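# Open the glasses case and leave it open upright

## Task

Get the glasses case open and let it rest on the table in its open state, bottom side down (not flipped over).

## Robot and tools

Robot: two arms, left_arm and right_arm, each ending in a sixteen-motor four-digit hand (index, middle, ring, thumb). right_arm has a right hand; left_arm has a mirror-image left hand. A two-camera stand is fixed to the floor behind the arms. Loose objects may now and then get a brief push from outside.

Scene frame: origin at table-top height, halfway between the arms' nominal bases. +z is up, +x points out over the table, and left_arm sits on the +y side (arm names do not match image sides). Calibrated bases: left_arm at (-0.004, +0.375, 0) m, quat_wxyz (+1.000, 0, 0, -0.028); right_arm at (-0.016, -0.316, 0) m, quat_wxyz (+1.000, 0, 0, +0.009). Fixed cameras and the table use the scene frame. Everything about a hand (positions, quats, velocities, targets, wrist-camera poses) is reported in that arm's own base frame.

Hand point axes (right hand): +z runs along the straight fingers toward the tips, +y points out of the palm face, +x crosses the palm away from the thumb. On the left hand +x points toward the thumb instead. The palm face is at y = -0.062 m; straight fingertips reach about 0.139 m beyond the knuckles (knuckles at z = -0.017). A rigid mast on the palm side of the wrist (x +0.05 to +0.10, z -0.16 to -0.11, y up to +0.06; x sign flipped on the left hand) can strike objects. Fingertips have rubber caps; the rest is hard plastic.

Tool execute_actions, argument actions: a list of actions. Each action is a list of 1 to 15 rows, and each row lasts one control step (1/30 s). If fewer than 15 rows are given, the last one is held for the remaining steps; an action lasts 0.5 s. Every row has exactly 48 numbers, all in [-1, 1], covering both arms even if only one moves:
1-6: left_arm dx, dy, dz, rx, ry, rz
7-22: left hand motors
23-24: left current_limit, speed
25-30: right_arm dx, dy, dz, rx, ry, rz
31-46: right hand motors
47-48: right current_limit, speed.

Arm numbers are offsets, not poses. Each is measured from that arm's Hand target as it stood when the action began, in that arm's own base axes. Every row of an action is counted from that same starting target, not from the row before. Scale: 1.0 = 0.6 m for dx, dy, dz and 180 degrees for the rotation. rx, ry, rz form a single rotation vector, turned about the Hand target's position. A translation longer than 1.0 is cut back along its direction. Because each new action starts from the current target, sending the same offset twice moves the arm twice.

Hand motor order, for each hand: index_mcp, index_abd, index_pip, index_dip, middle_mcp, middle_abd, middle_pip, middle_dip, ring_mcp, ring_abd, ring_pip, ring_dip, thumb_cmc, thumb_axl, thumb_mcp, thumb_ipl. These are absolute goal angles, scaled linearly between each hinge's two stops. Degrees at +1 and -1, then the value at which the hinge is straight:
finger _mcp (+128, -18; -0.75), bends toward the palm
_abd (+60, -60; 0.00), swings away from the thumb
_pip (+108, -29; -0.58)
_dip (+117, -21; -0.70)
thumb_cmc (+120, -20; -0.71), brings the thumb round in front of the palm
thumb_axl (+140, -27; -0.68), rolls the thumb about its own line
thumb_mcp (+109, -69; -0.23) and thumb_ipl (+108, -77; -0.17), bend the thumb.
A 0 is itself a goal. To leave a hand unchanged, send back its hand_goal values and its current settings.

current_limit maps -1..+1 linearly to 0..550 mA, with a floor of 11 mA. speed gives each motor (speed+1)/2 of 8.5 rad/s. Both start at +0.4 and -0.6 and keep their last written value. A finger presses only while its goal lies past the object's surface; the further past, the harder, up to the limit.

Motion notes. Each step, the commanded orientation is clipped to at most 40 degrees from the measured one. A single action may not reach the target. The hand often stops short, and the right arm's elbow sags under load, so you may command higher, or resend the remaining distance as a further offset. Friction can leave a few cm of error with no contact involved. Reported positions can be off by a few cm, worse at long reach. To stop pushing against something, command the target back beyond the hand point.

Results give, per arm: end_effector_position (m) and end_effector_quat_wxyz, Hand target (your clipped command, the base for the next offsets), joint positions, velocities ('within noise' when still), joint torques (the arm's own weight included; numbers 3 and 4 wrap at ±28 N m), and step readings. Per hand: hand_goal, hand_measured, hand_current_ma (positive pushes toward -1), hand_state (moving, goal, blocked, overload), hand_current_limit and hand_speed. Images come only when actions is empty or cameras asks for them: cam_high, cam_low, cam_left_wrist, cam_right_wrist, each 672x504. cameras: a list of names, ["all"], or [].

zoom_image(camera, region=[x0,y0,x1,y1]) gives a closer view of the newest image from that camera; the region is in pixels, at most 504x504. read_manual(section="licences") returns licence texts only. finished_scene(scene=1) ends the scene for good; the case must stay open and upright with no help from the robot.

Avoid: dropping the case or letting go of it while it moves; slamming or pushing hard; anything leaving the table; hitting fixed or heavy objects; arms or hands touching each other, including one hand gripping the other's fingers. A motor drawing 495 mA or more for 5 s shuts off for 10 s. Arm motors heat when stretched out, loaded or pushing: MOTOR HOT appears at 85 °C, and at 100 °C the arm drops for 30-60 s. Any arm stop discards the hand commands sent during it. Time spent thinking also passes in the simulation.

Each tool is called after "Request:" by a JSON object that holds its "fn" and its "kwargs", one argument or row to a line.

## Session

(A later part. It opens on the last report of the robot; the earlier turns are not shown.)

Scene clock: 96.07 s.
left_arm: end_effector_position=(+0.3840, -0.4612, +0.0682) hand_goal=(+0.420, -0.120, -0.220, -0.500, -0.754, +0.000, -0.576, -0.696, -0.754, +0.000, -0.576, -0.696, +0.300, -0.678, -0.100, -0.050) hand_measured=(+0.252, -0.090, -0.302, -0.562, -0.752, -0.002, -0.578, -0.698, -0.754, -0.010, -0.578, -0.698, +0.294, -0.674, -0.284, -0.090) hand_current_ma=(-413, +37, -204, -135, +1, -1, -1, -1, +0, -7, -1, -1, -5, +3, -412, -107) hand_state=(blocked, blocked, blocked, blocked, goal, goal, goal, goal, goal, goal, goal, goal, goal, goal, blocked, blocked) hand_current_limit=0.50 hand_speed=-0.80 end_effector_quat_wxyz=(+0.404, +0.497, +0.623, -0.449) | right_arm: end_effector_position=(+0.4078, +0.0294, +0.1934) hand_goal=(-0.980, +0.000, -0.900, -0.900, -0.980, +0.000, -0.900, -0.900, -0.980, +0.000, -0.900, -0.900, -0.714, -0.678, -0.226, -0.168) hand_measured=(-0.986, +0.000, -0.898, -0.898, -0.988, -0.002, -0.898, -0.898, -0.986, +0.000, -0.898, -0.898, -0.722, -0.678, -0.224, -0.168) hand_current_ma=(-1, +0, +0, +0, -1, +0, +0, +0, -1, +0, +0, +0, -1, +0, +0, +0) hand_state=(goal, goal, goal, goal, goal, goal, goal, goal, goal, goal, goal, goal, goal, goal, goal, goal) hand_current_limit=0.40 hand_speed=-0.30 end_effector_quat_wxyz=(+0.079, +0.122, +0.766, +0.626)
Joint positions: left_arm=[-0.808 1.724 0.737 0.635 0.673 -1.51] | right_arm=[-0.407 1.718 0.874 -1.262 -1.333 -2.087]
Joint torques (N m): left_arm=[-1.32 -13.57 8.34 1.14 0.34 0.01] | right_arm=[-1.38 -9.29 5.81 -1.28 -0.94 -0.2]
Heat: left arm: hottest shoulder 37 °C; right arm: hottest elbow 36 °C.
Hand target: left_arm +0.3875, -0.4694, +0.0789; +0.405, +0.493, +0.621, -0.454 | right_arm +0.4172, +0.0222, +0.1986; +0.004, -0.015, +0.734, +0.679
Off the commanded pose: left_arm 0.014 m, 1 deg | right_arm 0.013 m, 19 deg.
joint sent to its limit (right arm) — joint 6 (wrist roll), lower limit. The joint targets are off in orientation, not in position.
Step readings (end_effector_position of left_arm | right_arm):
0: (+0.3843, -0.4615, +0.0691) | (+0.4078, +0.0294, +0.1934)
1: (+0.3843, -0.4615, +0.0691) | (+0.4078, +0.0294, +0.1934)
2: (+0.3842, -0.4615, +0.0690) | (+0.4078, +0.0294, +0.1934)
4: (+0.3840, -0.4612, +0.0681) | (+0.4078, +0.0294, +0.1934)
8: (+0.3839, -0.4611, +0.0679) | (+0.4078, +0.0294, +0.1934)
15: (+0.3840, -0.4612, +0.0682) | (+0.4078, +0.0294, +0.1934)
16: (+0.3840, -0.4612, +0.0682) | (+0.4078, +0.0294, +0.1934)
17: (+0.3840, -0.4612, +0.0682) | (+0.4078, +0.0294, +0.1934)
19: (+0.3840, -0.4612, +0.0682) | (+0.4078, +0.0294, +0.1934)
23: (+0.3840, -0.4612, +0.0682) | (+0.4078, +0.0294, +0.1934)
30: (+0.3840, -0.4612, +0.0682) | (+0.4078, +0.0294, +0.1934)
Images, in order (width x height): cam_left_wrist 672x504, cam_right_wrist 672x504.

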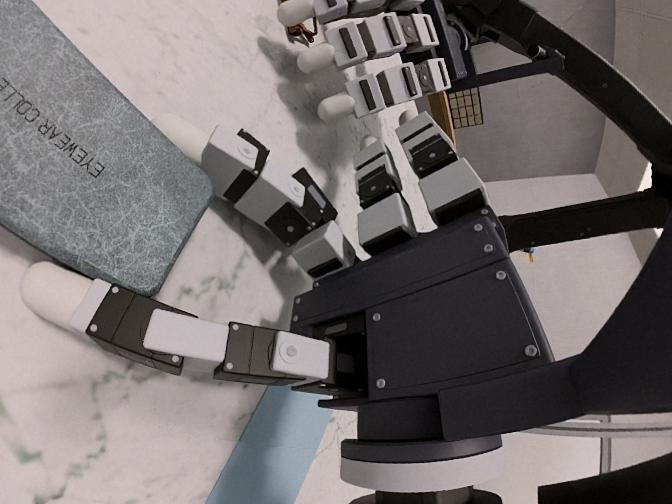

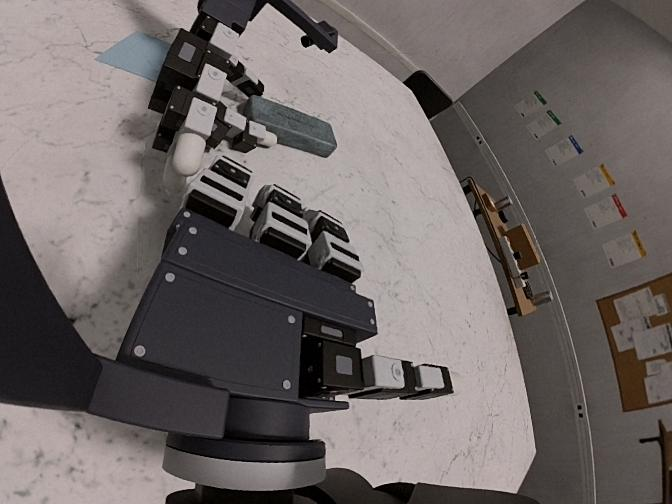

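Request:
{"fn": "execute_actions", "kwargs": {
  "actions": [
    [[0,0,0,0,0,0,0.42,-0.12,-0.22,-0.5,-0.754,0,-0.576,-0.696,-0.754,0,-0.576,-0.696,0.30,-0.678,-0.1,-0.05,0.5,-0.8,0.09,0.03,0.0,-0.08,0,0,-0.754,0,-0.576,-0.696,-0.754,0,-0.576,-0.696,0.479,0,-0.576,-0.696,-0.714,-0.678,-0.226,-0.168,0.4,-0.3],[0,0,0,0,0,0,0.42,-0.12,-0.22,-0.5,-0.754,0,-0.576,-0.696,-0.754,0,-0.576,-0.696,0.30,-0.678,-0.1,-0.05,0.5,-0.8,0.09,0.16,0.0,-0.194,0,0,-0.71,0,-0.576,-0.696,-0.71,0,-0.576,-0.696,0.479,0,-0.576,-0.696,-0.714,-0.678,-0.226,-0.168,0.4,-0.3]],
    [[0,0,0,0,0,0,0.42,-0.12,-0.22,-0.5,-0.754,0,-0.576,-0.696,-0.754,0,-0.576,-0.696,0.30,-0.678,-0.1,-0.05,0.5,-0.8,0.0,0.06,-0.04,0,0,0.03,-0.71,0,-0.576,-0.696,-0.71,0,-0.576,-0.696,0.479,0,-0.576,-0.696,-0.714,-0.678,-0.226,-0.168,0.4,-0.5]]
  ],
  "cameras": ["cam_right_wrist", "cam_high"]
}}

Scene clock: 97.73 s.
left_arm: end_effector_position=(+0.3840, -0.4612, +0.0682) hand_goal=(+0.420, -0.120, -0.220, -0.500, -0.754, +0.000, -0.576, -0.696, -0.754, +0.000, -0.576, -0.696, +0.300, -0.678, -0.100, -0.050) hand_measured=(+0.252, -0.090, -0.302, -0.562, -0.752, -0.002, -0.578, -0.698, -0.754, -0.010, -0.578, -0.698, +0.294, -0.674, -0.284, -0.090) hand_current_ma=(-413, +37, -204, -135, +1, -1, -1, -1, +0, -7, -1, -1, -5, +3, -412, -107) hand_state=(blocked, blocked, blocked, blocked, goal, goal, goal, goal, goal, goal, goal, goal, goal, goal, blocked, blocked) hand_current_limit=0.50 hand_speed=-0.80 end_effector_quat_wxyz=(+0.404, +0.497, +0.623, -0.449) | right_arm: end_effector_position=(+0.4547, +0.1553, +0.1684) hand_goal=(-0.710, +0.000, -0.576, -0.696, -0.710, +0.000, -0.576, -0.696, +0.478, +0.000, -0.576, -0.696, -0.714, -0.678, -0.226, -0.168) hand_measured=(-0.724, +0.000, -0.582, -0.700, -0.726, -0.002, -0.582, -0.700, +0.462, +0.000, -0.582, -0.700, -0.722, -0.678, -0.224, -0.168) hand_current_ma=(-4, +0, +0, +0, -5, +0, -1, +0, -4, +0, +0, +0, -1, +0, +0, +0) hand_state=(goal, goal, goal, goal, goal, goal, goal, goal, goal, goal, goal, goal, goal, goal, goal, goal) hand_current_limit=0.40 hand_speed=-0.50 end_effector_quat_wxyz=(-0.036, -0.054, +0.900, +0.431)
Joint positions: left_arm=[-0.808 1.724 0.737 0.635 0.673 -1.51] | right_arm=[-0.074 1.753 1.177 -1.258 -0.865 -1.887]
Joint torques (N m): left_arm=[-1.38 -13.57 8.32 1.14 0.34 0.02] | right_arm=[-0.97 -11.52 7.51 -0.31 -0.92 0.01]
Heat: left arm: hottest shoulder 37 °C; right arm: hottest elbow 36 °C.
Hand target: left_arm +0.3875, -0.4694, +0.0789; +0.405, +0.493, +0.621, -0.454 | right_arm +0.4711, +0.1542, +0.1746; -0.021, -0.058, +0.902, +0.427
Off the commanded pose: left_arm 0.014 m, 1 deg | right_arm 0.018 m, 2 deg.
Step readings (end_effector_position of left_arm | right_arm):
0: (+0.3840, -0.4612, +0.0682) | (+0.4078, +0.0294, +0.1934)
1: (+0.3840, -0.4612, +0.0682) | (+0.4079, +0.0297, +0.1928)
2: (+0.3840, -0.4612, +0.0682) | (+0.4079, +0.0324, +0.1881)
4: (+0.3840, -0.4612, +0.0682) | (+0.4119, +0.0429, +0.1748)
8: (+0.3840, -0.4612, +0.0682) | (+0.4360, +0.0843, +0.1777)
15: (+0.3840, -0.4612, +0.0682) | (+0.4516, +0.1248, +0.1920)
16: (+0.3840, -0.4612, +0.0682) | (+0.4524, +0.1245, +0.1915)
17: (+0.3840, -0.4612, +0.0682) | (+0.4527, +0.1248, +0.1904)
19: (+0.3840, -0.4612, +0.0682) | (+0.4543, +0.1268, +0.1875)
23: (+0.3840, -0.4612, +0.0682) | (+0.4556, +0.1426, +0.1761)
30: (+0.3840, -0.4612, +0.0682) | (+0.4527, +0.1554, +0.1666)
Images, in order (width x height): cam_high 672x504, cam_right_wrist 672x504.

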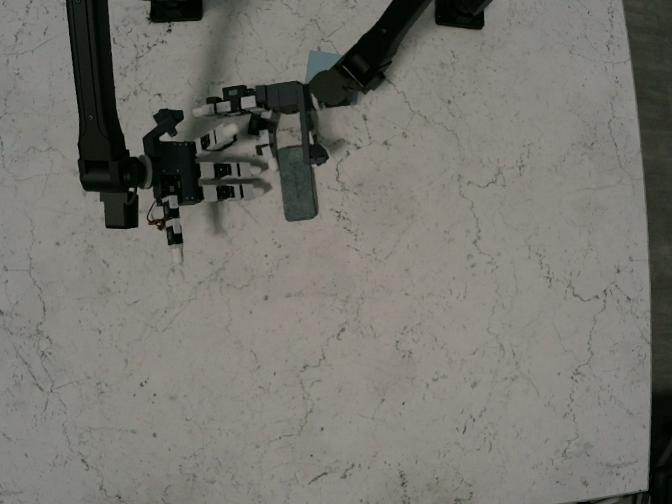

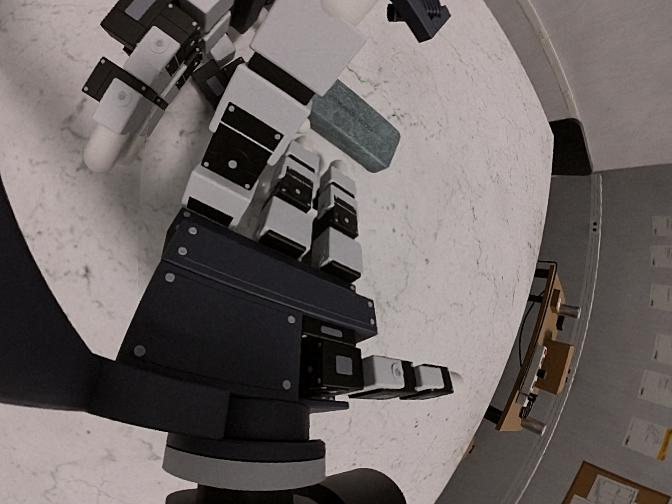

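Request:
{"fn": "execute_actions", "kwargs": {
  "actions": [
    [[0,0,0,0,0,0,0.42,-0.12,-0.22,-0.5,-0.754,0,-0.576,-0.696,-0.754,0,-0.576,-0.696,0.30,-0.678,-0.1,-0.05,0.5,-0.8,0.03,0.045,-0.02,0,0,0,-0.71,0,-0.576,-0.696,-0.71,0,-0.576,-0.696,0.479,0,-0.576,-0.696,-0.714,-0.678,-0.226,-0.168,0.4,-0.5]]
  ],
  "cameras": ["cam_right_wrist"]
}}

Request:
{"fn": "zoom_image", "kwargs": {
  "camera": "cam_right_wrist",
  "region": [260, 60, 440, 200]
}}

Scene clock: 98.90 s.
left_arm: end_effector_position=(+0.3840, -0.4612, +0.0682) hand_goal=(+0.420, -0.120, -0.220, -0.500, -0.754, +0.000, -0.576, -0.696, -0.754, +0.000, -0.576, -0.696, +0.300, -0.678, -0.100, -0.050) hand_measured=(+0.252, -0.090, -0.302, -0.562, -0.752, -0.002, -0.578, -0.698, -0.754, -0.010, -0.578, -0.698, +0.294, -0.674, -0.284, -0.090) hand_current_ma=(-413, +37, -204, -135, +1, -1, -1, -1, +0, -7, -1, -1, -5, +3, -412, -107) hand_state=(blocked, blocked, blocked, blocked, goal, goal, goal, goal, goal, goal, goal, goal, goal, goal, blocked, blocked) hand_current_limit=0.50 hand_speed=-0.80 end_effector_quat_wxyz=(+0.404, +0.497, +0.623, -0.449) | right_arm: end_effector_position=(+0.4715, +0.1799, +0.1569) hand_goal=(-0.710, +0.000, -0.576, -0.696, -0.710, +0.000, -0.576, -0.696, +0.478, +0.000, -0.576, -0.696, -0.714, -0.678, -0.226, -0.168) hand_measured=(-0.724, +0.000, -0.582, -0.700, -0.726, -0.002, -0.582, -0.700, +0.464, +0.000, -0.582, -0.700, -0.722, -0.678, -0.224, -0.168) hand_current_ma=(-4, +0, +0, +0, -5, +0, -1, +0, -4, +0, +0, +0, -1, +0, +0, +0) hand_state=(goal, goal, goal, goal, goal, goal, goal, goal, goal, goal, goal, goal, goal, goal, goal, goal) hand_current_limit=0.40 hand_speed=-0.50 end_effector_quat_wxyz=(-0.035, -0.054, +0.902, +0.428)
Joint positions: left_arm=[-0.808 1.724 0.737 0.635 0.673 -1.51] | right_arm=[-0.02 1.789 1.201 -1.176 -0.872 -1.8]
Joint torques (N m): left_arm=[-1.32 -13.57 8.34 1.16 0.34 0.01] | right_arm=[-0.62 -11.63 7.83 -0.18 -1.1 -0.02]
Heat: left arm: hottest shoulder 37 °C; right arm: hottest elbow 36 °C.
Hand target: left_arm +0.3875, -0.4694, +0.0789; +0.405, +0.493, +0.621, -0.454 | right_arm +0.4891, +0.1813, +0.1627; -0.020, -0.058, +0.902, +0.427
Off the commanded pose: left_arm 0.014 m, 1 deg | right_arm 0.019 m, 2 deg.
Step readings (end_effector_position of left_arm | right_arm):
0: (+0.3840, -0.4612, +0.0682) | (+0.4547, +0.1553, +0.1684)
1: (+0.3840, -0.4612, +0.0682) | (+0.4550, +0.1553, +0.1683)
2: (+0.3840, -0.4612, +0.0682) | (+0.4561, +0.1557, +0.1676)
4: (+0.3840, -0.4612, +0.0682) | (+0.4608, +0.1582, +0.1663)
8: (+0.3840, -0.4612, +0.0682) | (+0.4687, +0.1705, +0.1621)
15: (+0.3840, -0.4612, +0.0682) | (+0.4705, +0.1799, +0.1571)
Images, in order (width x height): cam_right_wrist 672x504.

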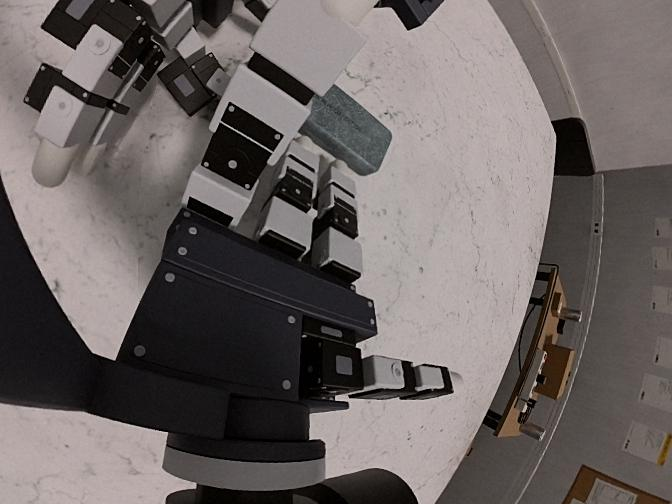

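Scaled by 2.800 from the camera's 672x504 image, which has a finer 960x720 frame.

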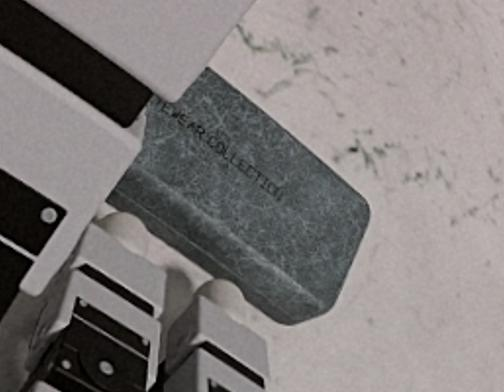

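Request:
{"fn": "execute_actions", "kwargs": {
  "actions": [
    [[0,0,0,0,0,0,0.42,-0.12,-0.22,-0.5,-0.754,0,-0.576,-0.696,-0.754,0,-0.576,-0.696,0.30,-0.678,-0.1,-0.05,0.5,-0.8,0.0,0.03,-0.012,0,0,0,-0.71,0,-0.576,-0.696,-0.71,0,-0.576,-0.696,0.479,0,-0.576,-0.696,-0.714,-0.678,-0.226,-0.168,0.6,-0.8]]
  ],
  "cameras": ["cam_right_wrist"]
}}

Request:
{"fn": "zoom_image", "kwargs": {
  "camera": "cam_right_wrist",
  "region": [260, 60, 440, 200]
}}

Scene clock: 99.90 s.
left_arm: end_effector_position=(+0.3840, -0.4611, +0.0684) hand_goal=(+0.420, -0.120, -0.220, -0.500, -0.754, +0.000, -0.576, -0.696, -0.754, +0.000, -0.576, -0.696, +0.300, -0.678, -0.100, -0.050) hand_measured=(+0.252, -0.090, -0.302, -0.562, -0.752, -0.002, -0.578, -0.698, -0.754, -0.010, -0.578, -0.698, +0.292, -0.674, -0.284, -0.088) hand_current_ma=(-413, +37, -204, -135, +1, -1, -1, -1, +0, -7, -1, -1, -6, +3, -413, -99) hand_state=(blocked, blocked, blocked, blocked, goal, goal, goal, goal, goal, goal, goal, goal, goal, goal, blocked, blocked) hand_current_limit=0.50 hand_speed=-0.80 end_effector_quat_wxyz=(+0.404, +0.497, +0.623, -0.449) | right_arm: end_effector_position=(+0.4780, +0.1948, +0.1546) hand_goal=(-0.710, +0.000, -0.576, -0.696, -0.710, +0.000, -0.576, -0.696, +0.478, +0.000, -0.576, -0.696, -0.714, -0.678, -0.226, -0.168) hand_measured=(-0.724, +0.000, -0.580, -0.698, -0.726, -0.002, -0.582, -0.700, +0.464, +0.000, -0.582, -0.700, -0.722, -0.678, -0.224, -0.168) hand_current_ma=(-3, +0, +0, +0, -5, +0, -1, +0, -4, +0, +0, +0, -1, +0, +0, +0) hand_state=(goal, goal, goal, goal, goal, goal, goal, goal, goal, goal, goal, goal, goal, goal, goal, goal) hand_current_limit=0.60 hand_speed=-0.80 end_effector_quat_wxyz=(-0.026, -0.055, +0.902, +0.427)
Joint positions: left_arm=[-0.808 1.724 0.737 0.635 0.672 -1.51] | right_arm=[0.012 1.791 1.201 -1.113 -0.876 -1.742]
Joint torques (N m): left_arm=[-1.32 -13.57 8.35 1.14 0.36 0.01] | right_arm=[-0.09 -11.52 6.79 -0.05 -1.13 0.02]
Heat: left arm: hottest shoulder 37 °C; right arm: hottest elbow 37 °C.
Hand target: left_arm +0.3875, -0.4694, +0.0789; +0.405, +0.493, +0.621, -0.454 | right_arm +0.4891, +0.1993, +0.1553; -0.021, -0.058, +0.902, +0.427
Off the commanded pose: left_arm 0.014 m, 1 deg | right_arm 0.012 m, 1 deg.
Step readings (end_effector_position of left_arm | right_arm):
0: (+0.3840, -0.4612, +0.0682) | (+0.4715, +0.1799, +0.1569)
1: (+0.3840, -0.4612, +0.0682) | (+0.4717, +0.1799, +0.1569)
2: (+0.3840, -0.4612, +0.0682) | (+0.4725, +0.1802, +0.1566)
4: (+0.3840, -0.4612, +0.0682) | (+0.4749, +0.1822, +0.1562)
8: (+0.3840, -0.4612, +0.0682) | (+0.4769, +0.1896, +0.1558)
15: (+0.3840, -0.4611, +0.0684) | (+0.4774, +0.1948, +0.1551)
Images, in order (width x height): cam_right_wrist 672x504.

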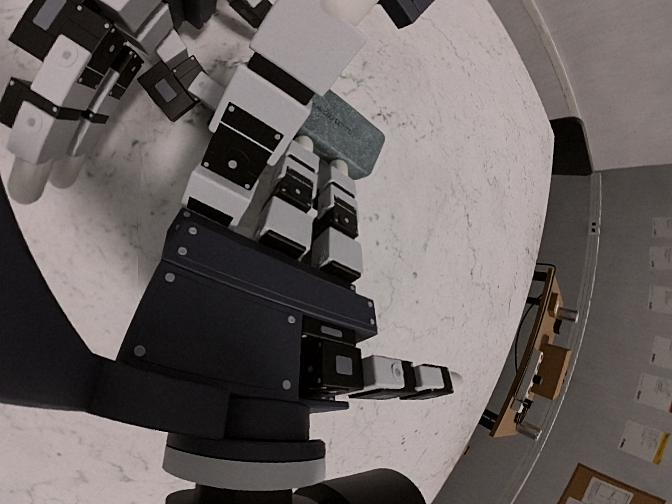

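Scaled by 2.800 from the camera's 672x504 image, which has a finer 960x720 frame.

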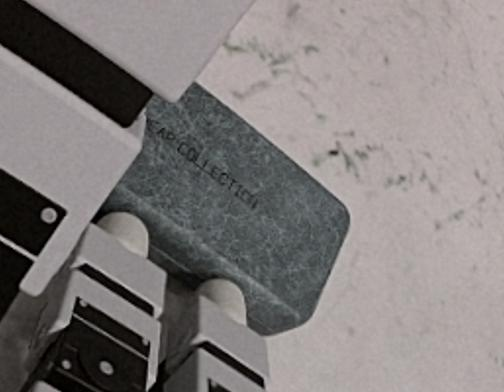

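Request:
{"fn": "execute_actions", "kwargs": {
  "actions": [
    [[0,0,0,0,0,0,0.42,-0.12,-0.22,-0.5,-0.754,0,-0.576,-0.696,-0.754,0,-0.576,-0.696,0.30,-0.678,-0.1,-0.05,0.5,-0.8,0.0,0.02,-0.008,0,0,0,-0.70,0,-0.56,-0.68,-0.70,0,-0.56,-0.68,0.479,0,-0.576,-0.696,-0.714,-0.678,-0.226,-0.168,0.7,-0.8]]
  ],
  "cameras": ["cam_right_wrist"]
}}

Request:
{"fn": "zoom_image", "kwargs": {
  "camera": "cam_right_wrist",
  "region": [260, 60, 440, 200]
}}

Scene clock: 100.77 s.
left_arm: end_effector_position=(+0.3849, -0.4605, +0.0681) hand_goal=(+0.420, -0.120, -0.220, -0.500, -0.754, +0.000, -0.576, -0.696, -0.754, +0.000, -0.576, -0.696, +0.300, -0.678, -0.100, -0.050) hand_measured=(+0.252, -0.090, -0.302, -0.562, -0.752, -0.002, -0.578, -0.698, -0.754, -0.010, -0.578, -0.698, +0.292, -0.674, -0.284, -0.088) hand_current_ma=(-413, +37, -204, -135, +1, -1, -1, -1, +0, -7, -1, -1, -7, +4, -412, -99) hand_state=(blocked, blocked, blocked, blocked, goal, goal, goal, goal, goal, goal, goal, goal, goal, goal, blocked, blocked) hand_current_limit=0.50 hand_speed=-0.80 end_effector_quat_wxyz=(+0.405, +0.496, +0.624, -0.447) | right_arm: end_effector_position=(+0.4834, +0.1982, +0.1537) hand_goal=(-0.700, +0.000, -0.560, -0.680, -0.700, +0.000, -0.560, -0.680, +0.478, +0.000, -0.576, -0.696, -0.714, -0.678, -0.226, -0.168) hand_measured=(-0.718, +0.004, -0.566, -0.684, -0.720, +0.030, -0.566, -0.682, +0.464, +0.000, -0.582, -0.700, -0.722, -0.678, -0.224, -0.168) hand_current_ma=(-6, +0, -1, +0, -7, +10, -1, +0, -4, +0, +0, +0, -1, +0, +0, +0) hand_state=(goal, goal, goal, goal, blocked, blocked, goal, goal, goal, goal, goal, goal, goal, goal, goal, goal) hand_current_limit=0.70 hand_speed=-0.80 end_effector_quat_wxyz=(-0.021, -0.049, +0.903, +0.425)
Joint positions: left_arm=[-0.808 1.724 0.737 0.634 0.667 -1.51] | right_arm=[0.019 1.792 1.201 -1.081 -0.876 -1.707]
Joint torques (N m): left_arm=[-1.26 -13.63 8.35 1.16 0.57 0.03] | right_arm=[1.2 -11.52 6.12 0.36 -1.23 0.07]
Heat: left arm: hottest shoulder 37 °C; right arm: hottest elbow 37 °C.
Hand target: left_arm +0.3875, -0.4694, +0.0789; +0.405, +0.493, +0.621, -0.454 | right_arm +0.4892, +0.2113, +0.1506; -0.020, -0.058, +0.902, +0.427
Off the commanded pose: left_arm 0.014 m, 1 deg | right_arm 0.015 m, 1 deg.
Step readings (end_effector_position of left_arm | right_arm):
0: (+0.3840, -0.4611, +0.0684) | (+0.4781, +0.1948, +0.1546)
1: (+0.3840, -0.4611, +0.0684) | (+0.4782, +0.1948, +0.1546)
2: (+0.3840, -0.4611, +0.0684) | (+0.4786, +0.1955, +0.1545)
4: (+0.3842, -0.4611, +0.0684) | (+0.4800, +0.1966, +0.1542)
8: (+0.3850, -0.4605, +0.0683) | (+0.4819, +0.1981, +0.1539)
15: (+0.3849, -0.4605, +0.0681) | (+0.4832, +0.1982, +0.1538)
Images, in order (width x height): cam_right_wrist 672x504.

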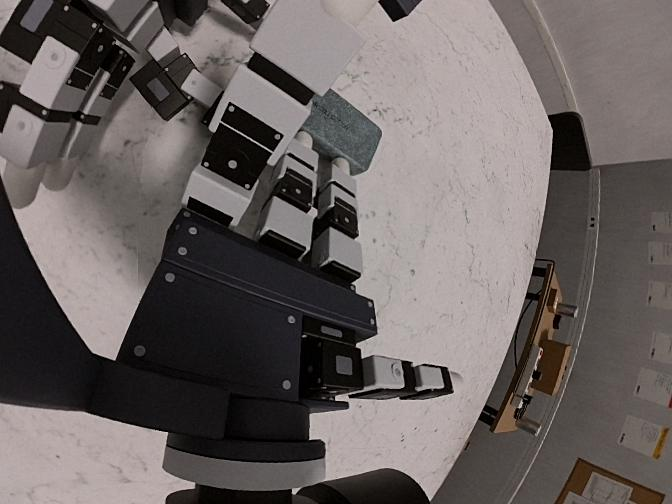

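Scaled by 2.800 from the camera's 672x504 image, which has a finer 960x720 frame.

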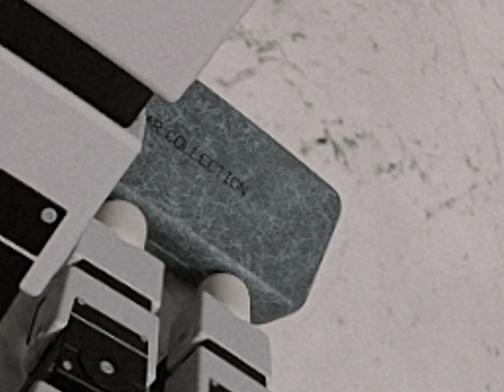

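Request:
{"fn": "execute_actions", "kwargs": {
  "actions": [
    [[0,0,0,0,0,0,0.44,-0.12,-0.21,-0.49,-0.754,0,-0.576,-0.696,-0.754,0,-0.576,-0.696,0.30,-0.678,-0.08,-0.045,0.65,-0.8,0.0,0.015,0.0,0,0,0,-0.62,0,-0.52,-0.66,-0.62,0,-0.52,-0.66,0.479,0,-0.576,-0.696,-0.714,-0.678,-0.226,-0.168,0.7,-0.8]]
  ],
  "cameras": ["cam_right_wrist", "cam_left_wrist"]
}}

Request:
{"fn": "zoom_image", "kwargs": {
  "camera": "cam_right_wrist",
  "region": [260, 60, 440, 200]
}}

Scene clock: 101.63 s.
left_arm: end_effector_position=(+0.3860, -0.4595, +0.0681) hand_goal=(+0.440, -0.120, -0.210, -0.490, -0.754, +0.000, -0.576, -0.696, -0.754, +0.000, -0.576, -0.696, +0.300, -0.678, -0.080, -0.046) hand_measured=(+0.252, -0.090, -0.302, -0.544, -0.752, -0.002, -0.578, -0.698, -0.754, -0.010, -0.578, -0.698, +0.286, -0.672, -0.284, -0.088) hand_current_ma=(-454, +37, -242, -111, +1, -1, -1, -1, +0, -7, -1, -1, -14, +6, -454, -114) hand_state=(blocked, blocked, blocked, blocked, goal, goal, goal, goal, goal, goal, goal, goal, goal, goal, blocked, blocked) hand_current_limit=0.65 hand_speed=-0.80 end_effector_quat_wxyz=(+0.406, +0.494, +0.626, -0.445) | right_arm: end_effector_position=(+0.4867, +0.2032, +0.1515) hand_goal=(-0.620, +0.000, -0.520, -0.660, -0.620, +0.000, -0.520, -0.660, +0.478, +0.000, -0.576, -0.696, -0.714, -0.678, -0.226, -0.168) hand_measured=(-0.640, +0.002, -0.528, -0.664, -0.706, +0.030, -0.554, -0.672, +0.464, +0.000, -0.582, -0.700, -0.722, -0.678, -0.224, -0.168) hand_current_ma=(-7, +0, -1, +0, -122, +10, -18, -3, -4, +0, +0, +0, -1, +0, +0, +0) hand_state=(goal, goal, goal, goal, blocked, blocked, blocked, goal, goal, goal, goal, goal, goal, goal, goal, goal) hand_current_limit=0.70 hand_speed=-0.80 end_effector_quat_wxyz=(-0.018, -0.047, +0.905, +0.422)
Joint positions: left_arm=[-0.807 1.722 0.737 0.632 0.66 -1.51] | right_arm=[0.03 1.793 1.201 -1.055 -0.869 -1.679]
Joint torques (N m): left_arm=[-1.44 -13.33 8.34 1.24 0.81 0.02] | right_arm=[1.79 -11.93 5.91 0.27 -1.56 0.04]
Heat: left arm: hottest shoulder 37 °C; right arm: hottest elbow 37 °C.
Hand target: left_arm +0.3874, -0.4694, +0.0787; +0.405, +0.494, +0.621, -0.454 | right_arm +0.4891, +0.2203, +0.1507; -0.020, -0.058, +0.902, +0.427
Off the commanded pose: left_arm 0.015 m, 1 deg | right_arm 0.017 m, 2 deg.
Step readings (end_effector_position of left_arm | right_arm):
0: (+0.3849, -0.4605, +0.0681) | (+0.4834, +0.1982, +0.1537)
1: (+0.3850, -0.4604, +0.0681) | (+0.4835, +0.1982, +0.1537)
2: (+0.3851, -0.4603, +0.0680) | (+0.4839, +0.1985, +0.1534)
4: (+0.3855, -0.4601, +0.0680) | (+0.4848, +0.1999, +0.1519)
8: (+0.3861, -0.4596, +0.0683) | (+0.4858, +0.2029, +0.1517)
15: (+0.3860, -0.4595, +0.0681) | (+0.4866, +0.2032, +0.1515)
Images, in order (width x height): cam_left_wrist 672x504, cam_right_wrist 672x504.

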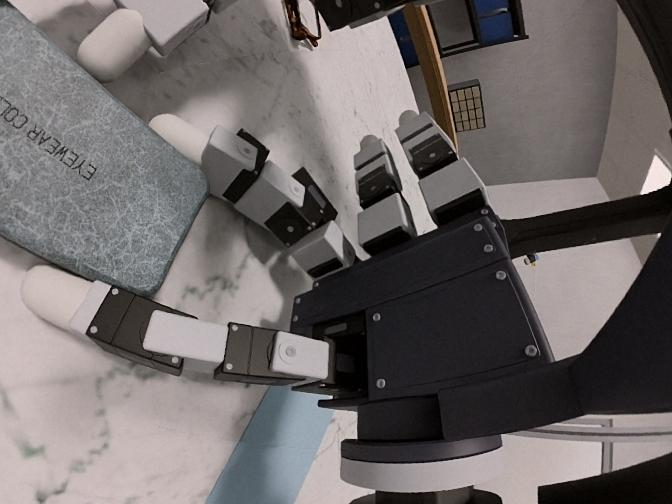

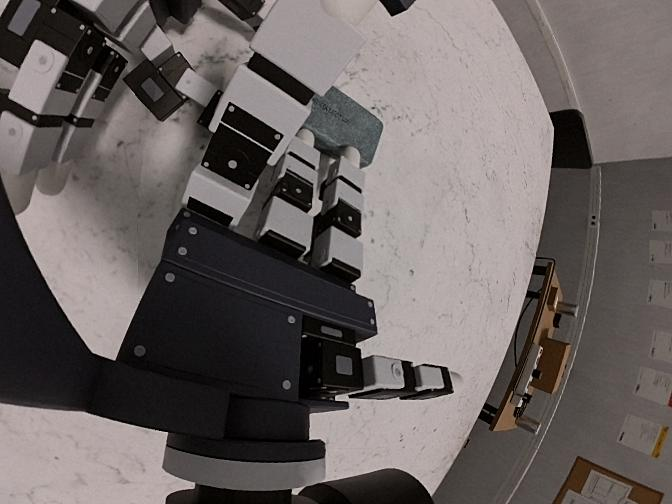

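Scaled by 2.800 from the camera's 672x504 image, which has a finer 960x720 frame.

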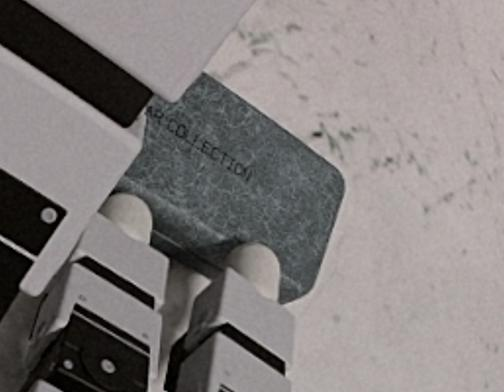

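Request:
{"fn": "execute_actions", "kwargs": {
  "actions": [
    [[0,0,0,0,0,0,0.44,-0.12,-0.21,-0.49,-0.754,0,-0.576,-0.696,-0.754,0,-0.576,-0.696,0.30,-0.678,-0.08,-0.045,0.65,-0.8,0.0,0.015,0.0,0,0,0,-0.4,0,-0.52,-0.66,-0.5,0,-0.46,-0.62,0.479,0,-0.576,-0.696,-0.714,-0.678,-0.226,-0.168,0.76,-0.9]]
  ],
  "cameras": ["cam_right_wrist"]
}}

Request:
{"fn": "zoom_image", "kwargs": {
  "camera": "cam_right_wrist",
  "region": [260, 60, 440, 200]
}}

Scene clock: 102.70 s.
left_arm: end_effector_position=(+0.3874, -0.4584, +0.0693) hand_goal=(+0.440, -0.120, -0.210, -0.490, -0.754, +0.000, -0.576, -0.696, -0.754, +0.000, -0.576, -0.696, +0.300, -0.678, -0.080, -0.046) hand_measured=(+0.252, -0.088, -0.302, -0.538, -0.752, -0.002, -0.578, -0.698, -0.754, -0.010, -0.578, -0.698, +0.276, -0.672, -0.284, -0.088) hand_current_ma=(-454, +43, -242, -91, +1, -1, -1, -1, +0, -7, -1, -1, -32, +6, -454, -114) hand_state=(blocked, blocked, blocked, blocked, goal, goal, goal, goal, goal, goal, goal, goal, blocked, goal, blocked, blocked) hand_current_limit=0.65 hand_speed=-0.80 end_effector_quat_wxyz=(+0.408, +0.493, +0.627, -0.443) | right_arm: end_effector_position=(+0.4897, +0.2095, +0.1500) hand_goal=(-0.400, +0.000, -0.520, -0.660, -0.500, +0.000, -0.460, -0.620, +0.478, +0.000, -0.576, -0.696, -0.714, -0.678, -0.226, -0.168) hand_measured=(-0.422, +0.002, -0.528, -0.664, -0.682, +0.014, -0.546, -0.658, +0.464, +0.000, -0.582, -0.700, -0.722, -0.678, -0.224, -0.168) hand_current_ma=(-8, +0, -1, +0, -484, +2, -109, -23, -4, +0, +0, +0, -1, +0, +0, +0) hand_state=(blocked, goal, goal, goal, blocked, goal, blocked, blocked, goal, goal, goal, goal, goal, goal, goal, goal) hand_current_limit=0.76 hand_speed=-0.90 end_effector_quat_wxyz=(-0.015, -0.046, +0.907, +0.418)
Joint positions: left_arm=[-0.805 1.72 0.737 0.63 0.657 -1.51] | right_arm=[0.044 1.793 1.201 -1.027 -0.863 -1.649]
Joint torques (N m): left_arm=[-1.61 -13.16 8.38 1.28 0.92 0.02] | right_arm=[2.14 -12.28 5.71 0.14 -1.85 0.02]
Heat: left arm: hottest shoulder 37 °C; right arm: hottest elbow 36 °C.
Hand target: left_arm +0.3874, -0.4694, +0.0787; +0.405, +0.494, +0.621, -0.454 | right_arm +0.4891, +0.2293, +0.1507; -0.020, -0.058, +0.902, +0.427
Off the commanded pose: left_arm 0.015 m, 1 deg | right_arm 0.020 m, 2 deg.
Step readings (end_effector_position of left_arm | right_arm):
0: (+0.3860, -0.4595, +0.0681) | (+0.4867, +0.2032, +0.1515)
1: (+0.3860, -0.4595, +0.0681) | (+0.4867, +0.2032, +0.1515)
2: (+0.3861, -0.4595, +0.0681) | (+0.4870, +0.2036, +0.1515)
4: (+0.3863, -0.4593, +0.0681) | (+0.4877, +0.2050, +0.1513)
8: (+0.3869, -0.4589, +0.0687) | (+0.4885, +0.2092, +0.1507)
15: (+0.3874, -0.4584, +0.0693) | (+0.4895, +0.2095, +0.1500)
Images, in order (width x height): cam_right_wrist 672x504.

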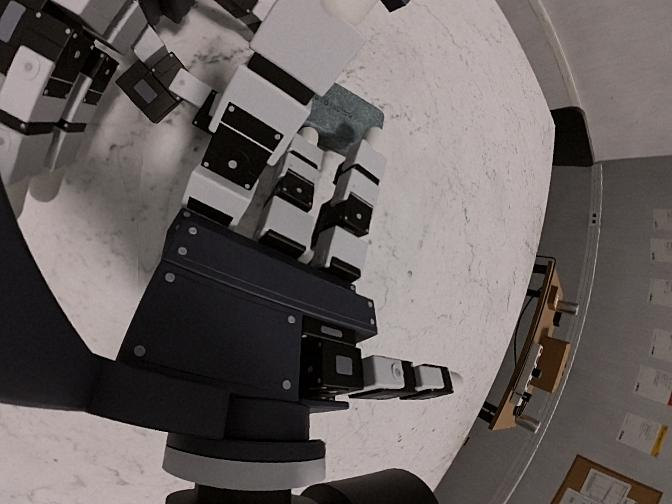

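Scaled by 2.800 from the camera's 672x504 image, which has a finer 960x720 frame.

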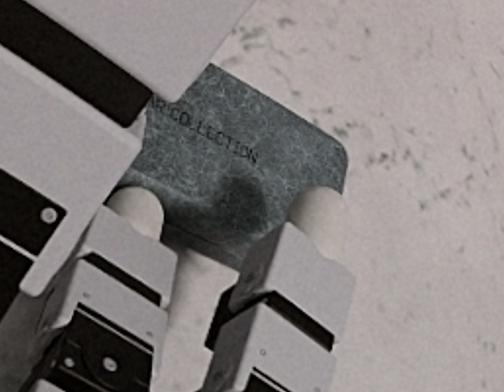

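Request:
{"fn": "execute_actions", "kwargs": {
  "actions": [
    [[0,0,0,0,0,0,0.44,-0.12,-0.21,-0.49,-0.754,0,-0.576,-0.696,-0.754,0,-0.576,-0.696,0.30,-0.678,-0.08,-0.045,0.5,-0.8,0.0,-0.065,0.015,0,0,0,-0.4,0,-0.52,-0.66,-0.6,0,-0.55,-0.67,0.479,0,-0.576,-0.696,-0.714,-0.678,-0.226,-0.168,0.6,-0.7]],
    [[0,0,0,0,0,0,0.44,-0.12,-0.21,-0.49,-0.754,0,-0.576,-0.696,-0.754,0,-0.576,-0.696,0.30,-0.678,-0.08,-0.045,0.5,-0.8,0.0,0.0,-0.02,0,0,0,-0.72,0,-0.57,-0.69,-0.72,0,-0.57,-0.69,0.479,0,-0.576,-0.696,-0.714,-0.678,-0.226,-0.168,0.6,-0.6]]
  ],
  "cameras": ["cam_right_wrist"]
}}

Request:
{"fn": "zoom_image", "kwargs": {
  "camera": "cam_right_wrist",
  "region": [260, 60, 440, 200]
}}

Scene clock: 104.47 s.
left_arm: end_effector_position=(+0.3861, -0.4591, +0.0690) hand_goal=(+0.440, -0.120, -0.210, -0.490, -0.754, +0.000, -0.576, -0.696, -0.754, +0.000, -0.576, -0.696, +0.300, -0.678, -0.080, -0.046) hand_measured=(+0.252, -0.088, -0.302, -0.538, -0.752, -0.002, -0.578, -0.698, -0.754, -0.010, -0.578, -0.698, +0.284, -0.672, -0.284, -0.088) hand_current_ma=(-413, +43, -242, -91, +1, -1, -1, -1, +0, -7, -1, -1, -19, +6, -412, -114) hand_state=(blocked, blocked, blocked, blocked, goal, goal, goal, goal, goal, goal, goal, goal, goal, goal, blocked, blocked) hand_current_limit=0.50 hand_speed=-0.80 end_effector_quat_wxyz=(+0.406, +0.495, +0.626, -0.446) | right_arm: end_effector_position=(+0.4777, +0.1937, +0.1466) hand_goal=(-0.720, +0.000, -0.570, -0.690, -0.720, +0.000, -0.570, -0.690, +0.478, +0.000, -0.576, -0.696, -0.714, -0.678, -0.226, -0.168) hand_measured=(-0.726, +0.002, -0.570, -0.688, -0.726, -0.004, -0.570, -0.688, +0.464, +0.000, -0.582, -0.700, -0.722, -0.678, -0.224, -0.168) hand_current_ma=(+0, +0, +0, +0, -1, +0, +0, +0, -4, +0, +0, +0, -1, +0, +0, +0) hand_state=(goal, goal, goal, goal, goal, goal, goal, goal, goal, goal, goal, goal, goal, goal, goal, goal) hand_current_limit=0.60 hand_speed=-0.60 end_effector_quat_wxyz=(-0.034, -0.052, +0.902, +0.427)
Joint positions: left_arm=[-0.805 1.72 0.737 0.628 0.664 -1.51] | right_arm=[0.01 1.809 1.201 -1.117 -0.875 -1.749]
Joint torques (N m): left_arm=[-1.44 -13.27 8.35 1.35 0.64 0.02] | right_arm=[-1.55 -11.87 6.53 -0.09 -1.06 -0.2]
Heat: left arm: hottest shoulder 37 °C; right arm: hottest elbow 36 °C.
Hand target: left_arm +0.3875, -0.4694, +0.0788; +0.405, +0.494, +0.621, -0.454 | right_arm +0.4891, +0.1903, +0.1476; -0.021, -0.058, +0.902, +0.427
Off the commanded pose: left_arm 0.014 m, 1 deg | right_arm 0.012 m, 2 deg.
Step readings (end_effector_position of left_arm | right_arm):
0: (+0.3874, -0.4584, +0.0693) | (+0.4898, +0.2095, +0.1500)
1: (+0.3874, -0.4584, +0.0693) | (+0.4897, +0.2095, +0.1500)
2: (+0.3874, -0.4584, +0.0693) | (+0.4891, +0.2093, +0.1500)
4: (+0.3870, -0.4586, +0.0692) | (+0.4862, +0.2075, +0.1511)
8: (+0.3861, -0.4591, +0.0690) | (+0.4816, +0.1994, +0.1529)
15: (+0.3861, -0.4591, +0.0690) | (+0.4782, +0.1936, +0.1537)
16: (+0.3861, -0.4591, +0.0690) | (+0.4779, +0.1937, +0.1538)
17: (+0.3861, -0.4591, +0.0690) | (+0.4778, +0.1937, +0.1537)
19: (+0.3861, -0.4591, +0.0690) | (+0.4775, +0.1937, +0.1530)
23: (+0.3861, -0.4591, +0.0690) | (+0.4779, +0.1937, +0.1496)
30: (+0.3861, -0.4591, +0.0690) | (+0.4778, +0.1937, +0.1466)
Images, in order (width x height): cam_right_wrist 672x504.

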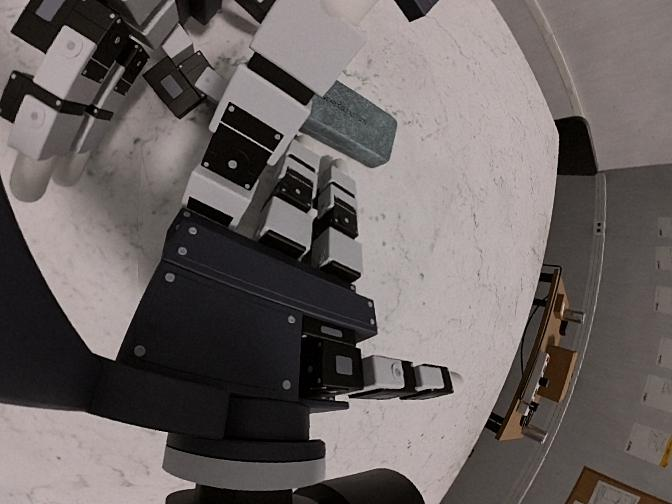

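Scaled by 2.800 from the camera's 672x504 image, which has a finer 960x720 frame.

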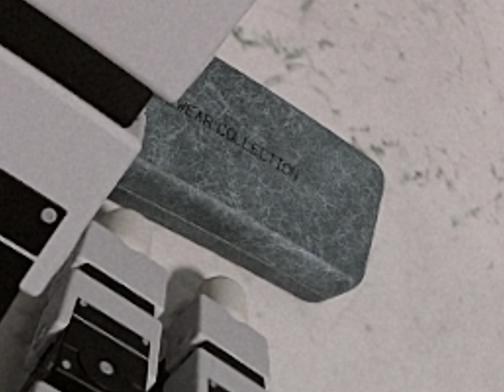

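Request:
{"fn": "execute_actions", "kwargs": {
  "actions": [
    [[0,0,0,0,0,0,0.44,-0.12,-0.21,-0.49,-0.754,0,-0.576,-0.696,-0.754,0,-0.576,-0.696,0.30,-0.678,-0.08,-0.045,0.5,-0.8,-0.01,0.025,0.006,0,0,0,-0.72,0,-0.57,-0.69,-0.72,0,-0.57,-0.69,0.479,0,-0.576,-0.696,-0.714,-0.678,-0.226,-0.168,0.6,-0.8]]
  ]
}}

Request:
{"fn": "execute_actions", "kwargs": {
  "actions": [
    [[0,0,0,0,0,0,0.44,-0.12,-0.21,-0.49,-0.754,0,-0.576,-0.696,-0.754,0,-0.576,-0.696,0.30,-0.678,-0.08,-0.045,0.6,-0.8,0,0.008,0.0,0,0,0,-0.69,0,-0.55,-0.68,-0.69,0,-0.55,-0.68,0.479,0,-0.576,-0.696,-0.714,-0.678,-0.226,-0.168,0.6,-0.8]]
  ],
  "cameras": ["cam_right_wrist"]
}}

Request:
{"fn": "zoom_image", "kwargs": {
  "camera": "cam_right_wrist",
  "region": [260, 60, 440, 200]
}}

Scene clock: 105.47 s.
left_arm: end_effector_position=(+0.3861, -0.4591, +0.0690) hand_goal=(+0.440, -0.120, -0.210, -0.490, -0.754, +0.000, -0.576, -0.696, -0.754, +0.000, -0.576, -0.696, +0.300, -0.678, -0.080, -0.046) hand_measured=(+0.252, -0.088, -0.302, -0.538, -0.752, -0.002, -0.578, -0.698, -0.754, -0.010, -0.578, -0.698, +0.284, -0.672, -0.284, -0.088) hand_current_ma=(-413, +43, -242, -91, +1, -1, -1, -1, +0, -7, -1, -1, -19, +6, -412, -114) hand_state=(blocked, blocked, blocked, blocked, goal, goal, goal, goal, goal, goal, goal, goal, goal, goal, blocked, blocked) hand_current_limit=0.50 hand_speed=-0.80 end_effector_quat_wxyz=(+0.406, +0.495, +0.626, -0.446) | right_arm: end_effector_position=(+0.4815, +0.2007, +0.1462) hand_goal=(-0.720, +0.000, -0.570, -0.690, -0.720, +0.000, -0.570, -0.690, +0.478, +0.000, -0.576, -0.696, -0.714, -0.678, -0.226, -0.168) hand_measured=(-0.726, +0.002, -0.570, -0.688, -0.726, -0.004, -0.570, -0.688, +0.464, +0.000, -0.582, -0.700, -0.722, -0.678, -0.224, -0.168) hand_current_ma=(+0, +0, +0, +0, -1, +0, +0, +0, -4, +0, +0, +0, -1, +0, +0, +0) hand_state=(goal, goal, goal, goal, goal, goal, goal, goal, goal, goal, goal, goal, goal, goal, goal, goal) hand_current_limit=0.60 hand_speed=-0.80 end_effector_quat_wxyz=(-0.026, -0.054, +0.903, +0.426)
Joint positions: left_arm=[-0.805 1.72 0.737 0.628 0.664 -1.51] | right_arm=[0.024 1.809 1.201 -1.081 -0.877 -1.722]
Joint torques (N m): left_arm=[-1.61 -13.33 8.36 1.37 0.65 0.02] | right_arm=[-0.03 -13.98 5.03 -0.01 -1.16 0.04]
Heat: left arm: hottest shoulder 37 °C; right arm: hottest elbow 36 °C.
Hand target: left_arm +0.3875, -0.4694, +0.0788; +0.405, +0.494, +0.621, -0.454 | right_arm +0.4832, +0.2052, +0.1512; -0.020, -0.058, +0.902, +0.427
Off the commanded pose: left_arm 0.014 m, 1 deg | right_arm 0.007 m, 1 deg.
Step readings (end_effector_position of left_arm | right_arm):
0: (+0.3861, -0.4591, +0.0690) | (+0.4777, +0.1937, +0.1466)
1: (+0.3861, -0.4591, +0.0690) | (+0.4778, +0.1937, +0.1466)
2: (+0.3861, -0.4591, +0.0690) | (+0.4782, +0.1937, +0.1466)
4: (+0.3861, -0.4591, +0.0690) | (+0.4797, +0.1941, +0.1466)
8: (+0.3861, -0.4591, +0.0690) | (+0.4814, +0.1963, +0.1464)
15: (+0.3861, -0.4591, +0.0690) | (+0.4813, +0.2004, +0.1463)

Scene clock: 106.17 s.
left_arm: end_effector_position=(+0.3861, -0.4591, +0.0690) hand_goal=(+0.440, -0.120, -0.210, -0.490, -0.754, +0.000, -0.576, -0.696, -0.754, +0.000, -0.576, -0.696, +0.300, -0.678, -0.080, -0.046) hand_measured=(+0.252, -0.088, -0.302, -0.538, -0.752, -0.002, -0.578, -0.698, -0.754, -0.010, -0.578, -0.698, +0.284, -0.672, -0.284, -0.088) hand_current_ma=(-440, +43, -242, -91, +1, -1, -1, -1, +0, -7, -1, -1, -19, +6, -440, -114) hand_state=(blocked, blocked, blocked, blocked, goal, goal, goal, goal, goal, goal, goal, goal, goal, goal, blocked, blocked) hand_current_limit=0.60 hand_speed=-0.80 end_effector_quat_wxyz=(+0.406, +0.495, +0.626, -0.446) | right_arm: end_effector_position=(+0.4827, +0.2046, +0.1460) hand_goal=(-0.690, +0.000, -0.550, -0.680, -0.690, +0.000, -0.550, -0.680, +0.478, +0.000, -0.576, -0.696, -0.714, -0.678, -0.226, -0.168) hand_measured=(-0.708, +0.002, -0.556, -0.684, -0.710, -0.002, -0.558, -0.684, +0.464, +0.000, -0.582, -0.700, -0.722, -0.678, -0.224, -0.168) hand_current_ma=(-5, +0, -1, +0, -7, +0, -1, +0, -4, +0, +0, +0, -1, +0, +0, +0) hand_state=(goal, goal, goal, goal, goal, goal, goal, goal, goal, goal, goal, goal, goal, goal, goal, goal) hand_current_limit=0.60 hand_speed=-0.80 end_effector_quat_wxyz=(-0.026, -0.053, +0.903, +0.426)
Joint positions: left_arm=[-0.805 1.72 0.737 0.628 0.664 -1.51] | right_arm=[0.032 1.809 1.201 -1.069 -0.878 -1.707]
Joint torques (N m): left_arm=[-1.55 -13.16 8.38 1.33 0.65 0.02] | right_arm=[0.09 -14.1 4.89 0.03 -1.16 0.01]
Heat: left arm: hottest shoulder 37 °C; right arm: hottest elbow 36 °C.
Hand target: left_arm +0.3875, -0.4694, +0.0788; +0.405, +0.494, +0.621, -0.454 | right_arm +0.4831, +0.2101, +0.1512; -0.021, -0.058, +0.902, +0.427
Off the commanded pose: left_arm 0.014 m, 1 deg | right_arm 0.008 m, 1 deg.
Step readings (end_effector_position of left_arm | right_arm):
0: (+0.3861, -0.4591, +0.0690) | (+0.4815, +0.2007, +0.1462)
1: (+0.3861, -0.4591, +0.0690) | (+0.4816, +0.2007, +0.1462)
2: (+0.3861, -0.4591, +0.0690) | (+0.4817, +0.2009, +0.1462)
4: (+0.3861, -0.4591, +0.0690) | (+0.4819, +0.2020, +0.1463)
8: (+0.3861, -0.4591, +0.0690) | (+0.4825, +0.2035, +0.1461)
15: (+0.3861, -0.4591, +0.0690) | (+0.4826, +0.2046, +0.1461)
Images, in order (width x height): cam_right_wrist 672x504.

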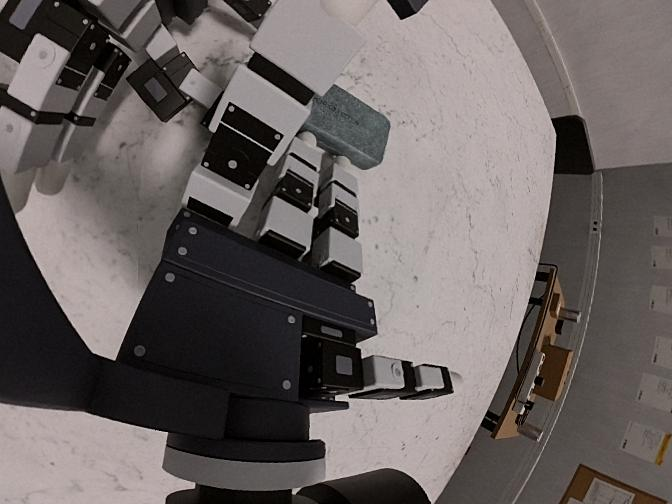

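Scaled by 2.800 from the camera's 672x504 image, which has a finer 960x720 frame.

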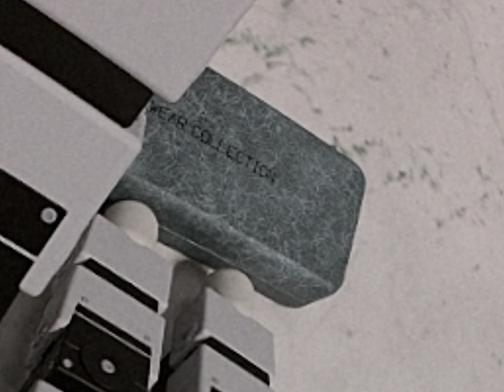

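Request:
{"fn": "execute_actions", "kwargs": {
  "actions": [
    [[0,0,0,0,0,0,0.44,-0.12,-0.21,-0.49,-0.754,0,-0.576,-0.696,-0.754,0,-0.576,-0.696,0.30,-0.678,-0.08,-0.045,0.6,-0.8,-0.003,0.012,0.0,0,0,0,-0.69,0,-0.55,-0.68,-0.69,0,-0.55,-0.68,0.479,0,-0.576,-0.696,-0.714,-0.678,-0.226,-0.168,0.6,-0.8]]
  ]
}}

Scene clock: 107.03 s.
left_arm: end_effector_position=(+0.3861, -0.4591, +0.0689) hand_goal=(+0.440, -0.120, -0.210, -0.490, -0.754, +0.000, -0.576, -0.696, -0.754, +0.000, -0.576, -0.696, +0.300, -0.678, -0.080, -0.046) hand_measured=(+0.252, -0.090, -0.302, -0.538, -0.752, -0.002, -0.578, -0.698, -0.754, -0.010, -0.578, -0.698, +0.284, -0.672, -0.284, -0.088) hand_current_ma=(-440, +36, -242, -91, +1, -1, -1, -1, +0, -7, -1, -1, -19, +6, -440, -114) hand_state=(blocked, blocked, blocked, blocked, goal, goal, goal, goal, goal, goal, goal, goal, goal, goal, blocked, blocked) hand_current_limit=0.60 hand_speed=-0.80 end_effector_quat_wxyz=(+0.406, +0.495, +0.626, -0.446) | right_arm: end_effector_position=(+0.4849, +0.2056, +0.1450) hand_goal=(-0.690, +0.000, -0.550, -0.680, -0.690, +0.000, -0.550, -0.680, +0.478, +0.000, -0.576, -0.696, -0.714, -0.678, -0.226, -0.168) hand_measured=(-0.708, +0.002, -0.556, -0.684, -0.710, +0.016, -0.556, -0.680, +0.464, +0.000, -0.582, -0.700, -0.722, -0.678, -0.224, -0.168) hand_current_ma=(-5, +0, -1, +0, -7, +3, -1, +0, -4, +0, +0, +0, -1, +0, +0, +0) hand_state=(goal, goal, goal, goal, goal, goal, goal, goal, goal, goal, goal, goal, goal, goal, goal, goal) hand_current_limit=0.60 hand_speed=-0.80 end_effector_quat_wxyz=(-0.025, -0.048, +0.903, +0.426)
Joint positions: left_arm=[-0.805 1.72 0.737 0.628 0.664 -1.51] | right_arm=[0.035 1.809 1.198 -1.054 -0.878 -1.686]
Joint torques (N m): left_arm=[-1.67 -13.33 8.32 1.36 0.65 0.02] | right_arm=[0.97 -14.62 4.42 0.27 -1.22 0.03]
Heat: left arm: hottest shoulder 37 °C; right arm: hottest elbow 36 °C.
Hand target: left_arm +0.3875, -0.4694, +0.0788; +0.405, +0.494, +0.621, -0.454 | right_arm +0.4813, +0.2172, +0.1512; -0.021, -0.058, +0.902, +0.427
Off the commanded pose: left_arm 0.014 m, 1 deg | right_arm 0.014 m, 1 deg.
Step readings (end_effector_position of left_arm | right_arm):
0: (+0.3861, -0.4591, +0.0690) | (+0.4827, +0.2046, +0.1460)
1: (+0.3861, -0.4591, +0.0690) | (+0.4828, +0.2046, +0.1460)
2: (+0.3861, -0.4591, +0.0690) | (+0.4830, +0.2048, +0.1460)
4: (+0.3861, -0.4591, +0.0690) | (+0.4836, +0.2055, +0.1459)
8: (+0.3861, -0.4591, +0.0690) | (+0.4846, +0.2057, +0.1457)
15: (+0.3861, -0.4591, +0.0689) | (+0.4848, +0.2056, +0.1450)

Request:
{"fn": "execute_actions", "kwargs": {
  "actions": [
    [[0,0,0,0,0,0,0.44,-0.12,-0.21,-0.49,-0.754,0,-0.576,-0.696,-0.754,0,-0.576,-0.696,0.30,-0.678,-0.08,-0.045,0.6,-0.8,-0.005,0.01,0.0,0,0,0,-0.66,0,-0.53,-0.67,-0.64,0,-0.52,-0.66,0.479,0,-0.576,-0.696,-0.714,-0.678,-0.226,-0.168,0.7,-0.9]]
  ],
  "cameras": ["cam_right_wrist"]
}}

Request:
{"fn": "zoom_image", "kwargs": {
  "camera": "cam_right_wrist",
  "region": [260, 60, 440, 200]
}}

Scene clock: 107.90 s.
left_arm: end_effector_position=(+0.3866, -0.4586, +0.0687) hand_goal=(+0.440, -0.120, -0.210, -0.490, -0.754, +0.000, -0.576, -0.696, -0.754, +0.000, -0.576, -0.696, +0.300, -0.678, -0.080, -0.046) hand_measured=(+0.252, -0.090, -0.302, -0.538, -0.752, -0.002, -0.578, -0.698, -0.754, -0.010, -0.578, -0.698, +0.284, -0.672, -0.284, -0.088) hand_current_ma=(-440, +36, -242, -91, +1, -1, -1, -1, +0, -7, -1, -1, -19, +6, -440, -114) hand_state=(blocked, blocked, blocked, blocked, goal, goal, goal, goal, goal, goal, goal, goal, goal, goal, blocked, blocked) hand_current_limit=0.60 hand_speed=-0.80 end_effector_quat_wxyz=(+0.406, +0.494, +0.627, -0.445) | right_arm: end_effector_position=(+0.4850, +0.2056, +0.1424) hand_goal=(-0.660, +0.000, -0.530, -0.670, -0.640, +0.000, -0.520, -0.660, +0.478, +0.000, -0.576, -0.696, -0.714, -0.678, -0.226, -0.168) hand_measured=(-0.678, +0.002, -0.536, -0.674, -0.700, +0.018, -0.546, -0.668, +0.464, +0.000, -0.582, -0.700, -0.722, -0.678, -0.224, -0.168) hand_current_ma=(-6, +0, -1, +0, -62, +4, -10, -1, -4, +0, +0, +0, -1, +0, +0, +0) hand_state=(goal, goal, goal, goal, blocked, goal, blocked, goal, goal, goal, goal, goal, goal, goal, goal, goal) hand_current_limit=0.70 hand_speed=-0.90 end_effector_quat_wxyz=(-0.024, -0.042, +0.904, +0.425)
Joint positions: left_arm=[-0.805 1.72 0.737 0.627 0.661 -1.51] | right_arm=[0.035 1.806 1.187 -1.033 -0.877 -1.667]
Joint torques (N m): left_arm=[-1.55 -13.27 8.36 1.39 0.78 0.02] | right_arm=[1.96 -15.03 4.33 0.17 -1.28 0.03]
Heat: left arm: hottest shoulder 37 °C; right arm: hottest elbow 36 °C.
Hand target: left_arm +0.3875, -0.4694, +0.0788; +0.405, +0.494, +0.621, -0.454 | right_arm +0.4783, +0.2233, +0.1511; -0.021, -0.058, +0.902, +0.427
Off the commanded pose: left_arm 0.015 m, 1 deg | right_arm 0.021 m, 2 deg.
Step readings (end_effector_position of left_arm | right_arm):
0: (+0.3861, -0.4591, +0.0689) | (+0.4849, +0.2056, +0.1450)
1: (+0.3861, -0.4591, +0.0689) | (+0.4850, +0.2056, +0.1450)
2: (+0.3861, -0.4591, +0.0689) | (+0.4850, +0.2056, +0.1446)
4: (+0.3863, -0.4589, +0.0689) | (+0.4848, +0.2058, +0.1434)
8: (+0.3866, -0.4586, +0.0687) | (+0.4849, +0.2057, +0.1424)
15: (+0.3866, -0.4586, +0.0687) | (+0.4850, +0.2056, +0.1425)
Images, in order (width x height): cam_right_wrist 672x504.

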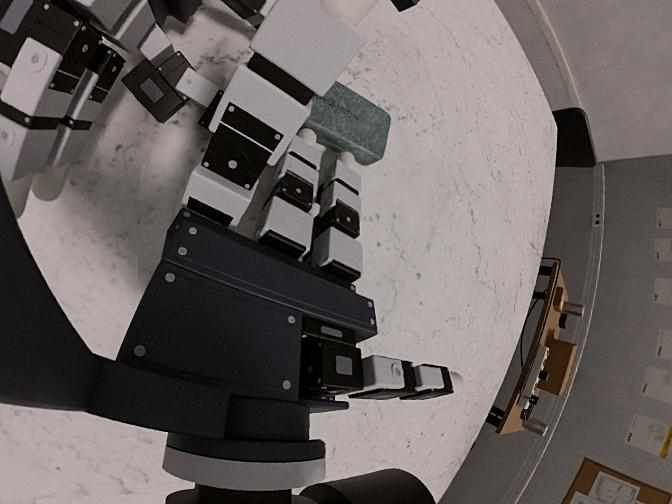

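Scaled by 2.800 from the camera's 672x504 image, which has a finer 960x720 frame.

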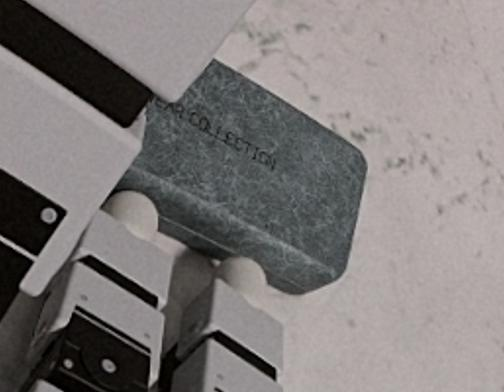

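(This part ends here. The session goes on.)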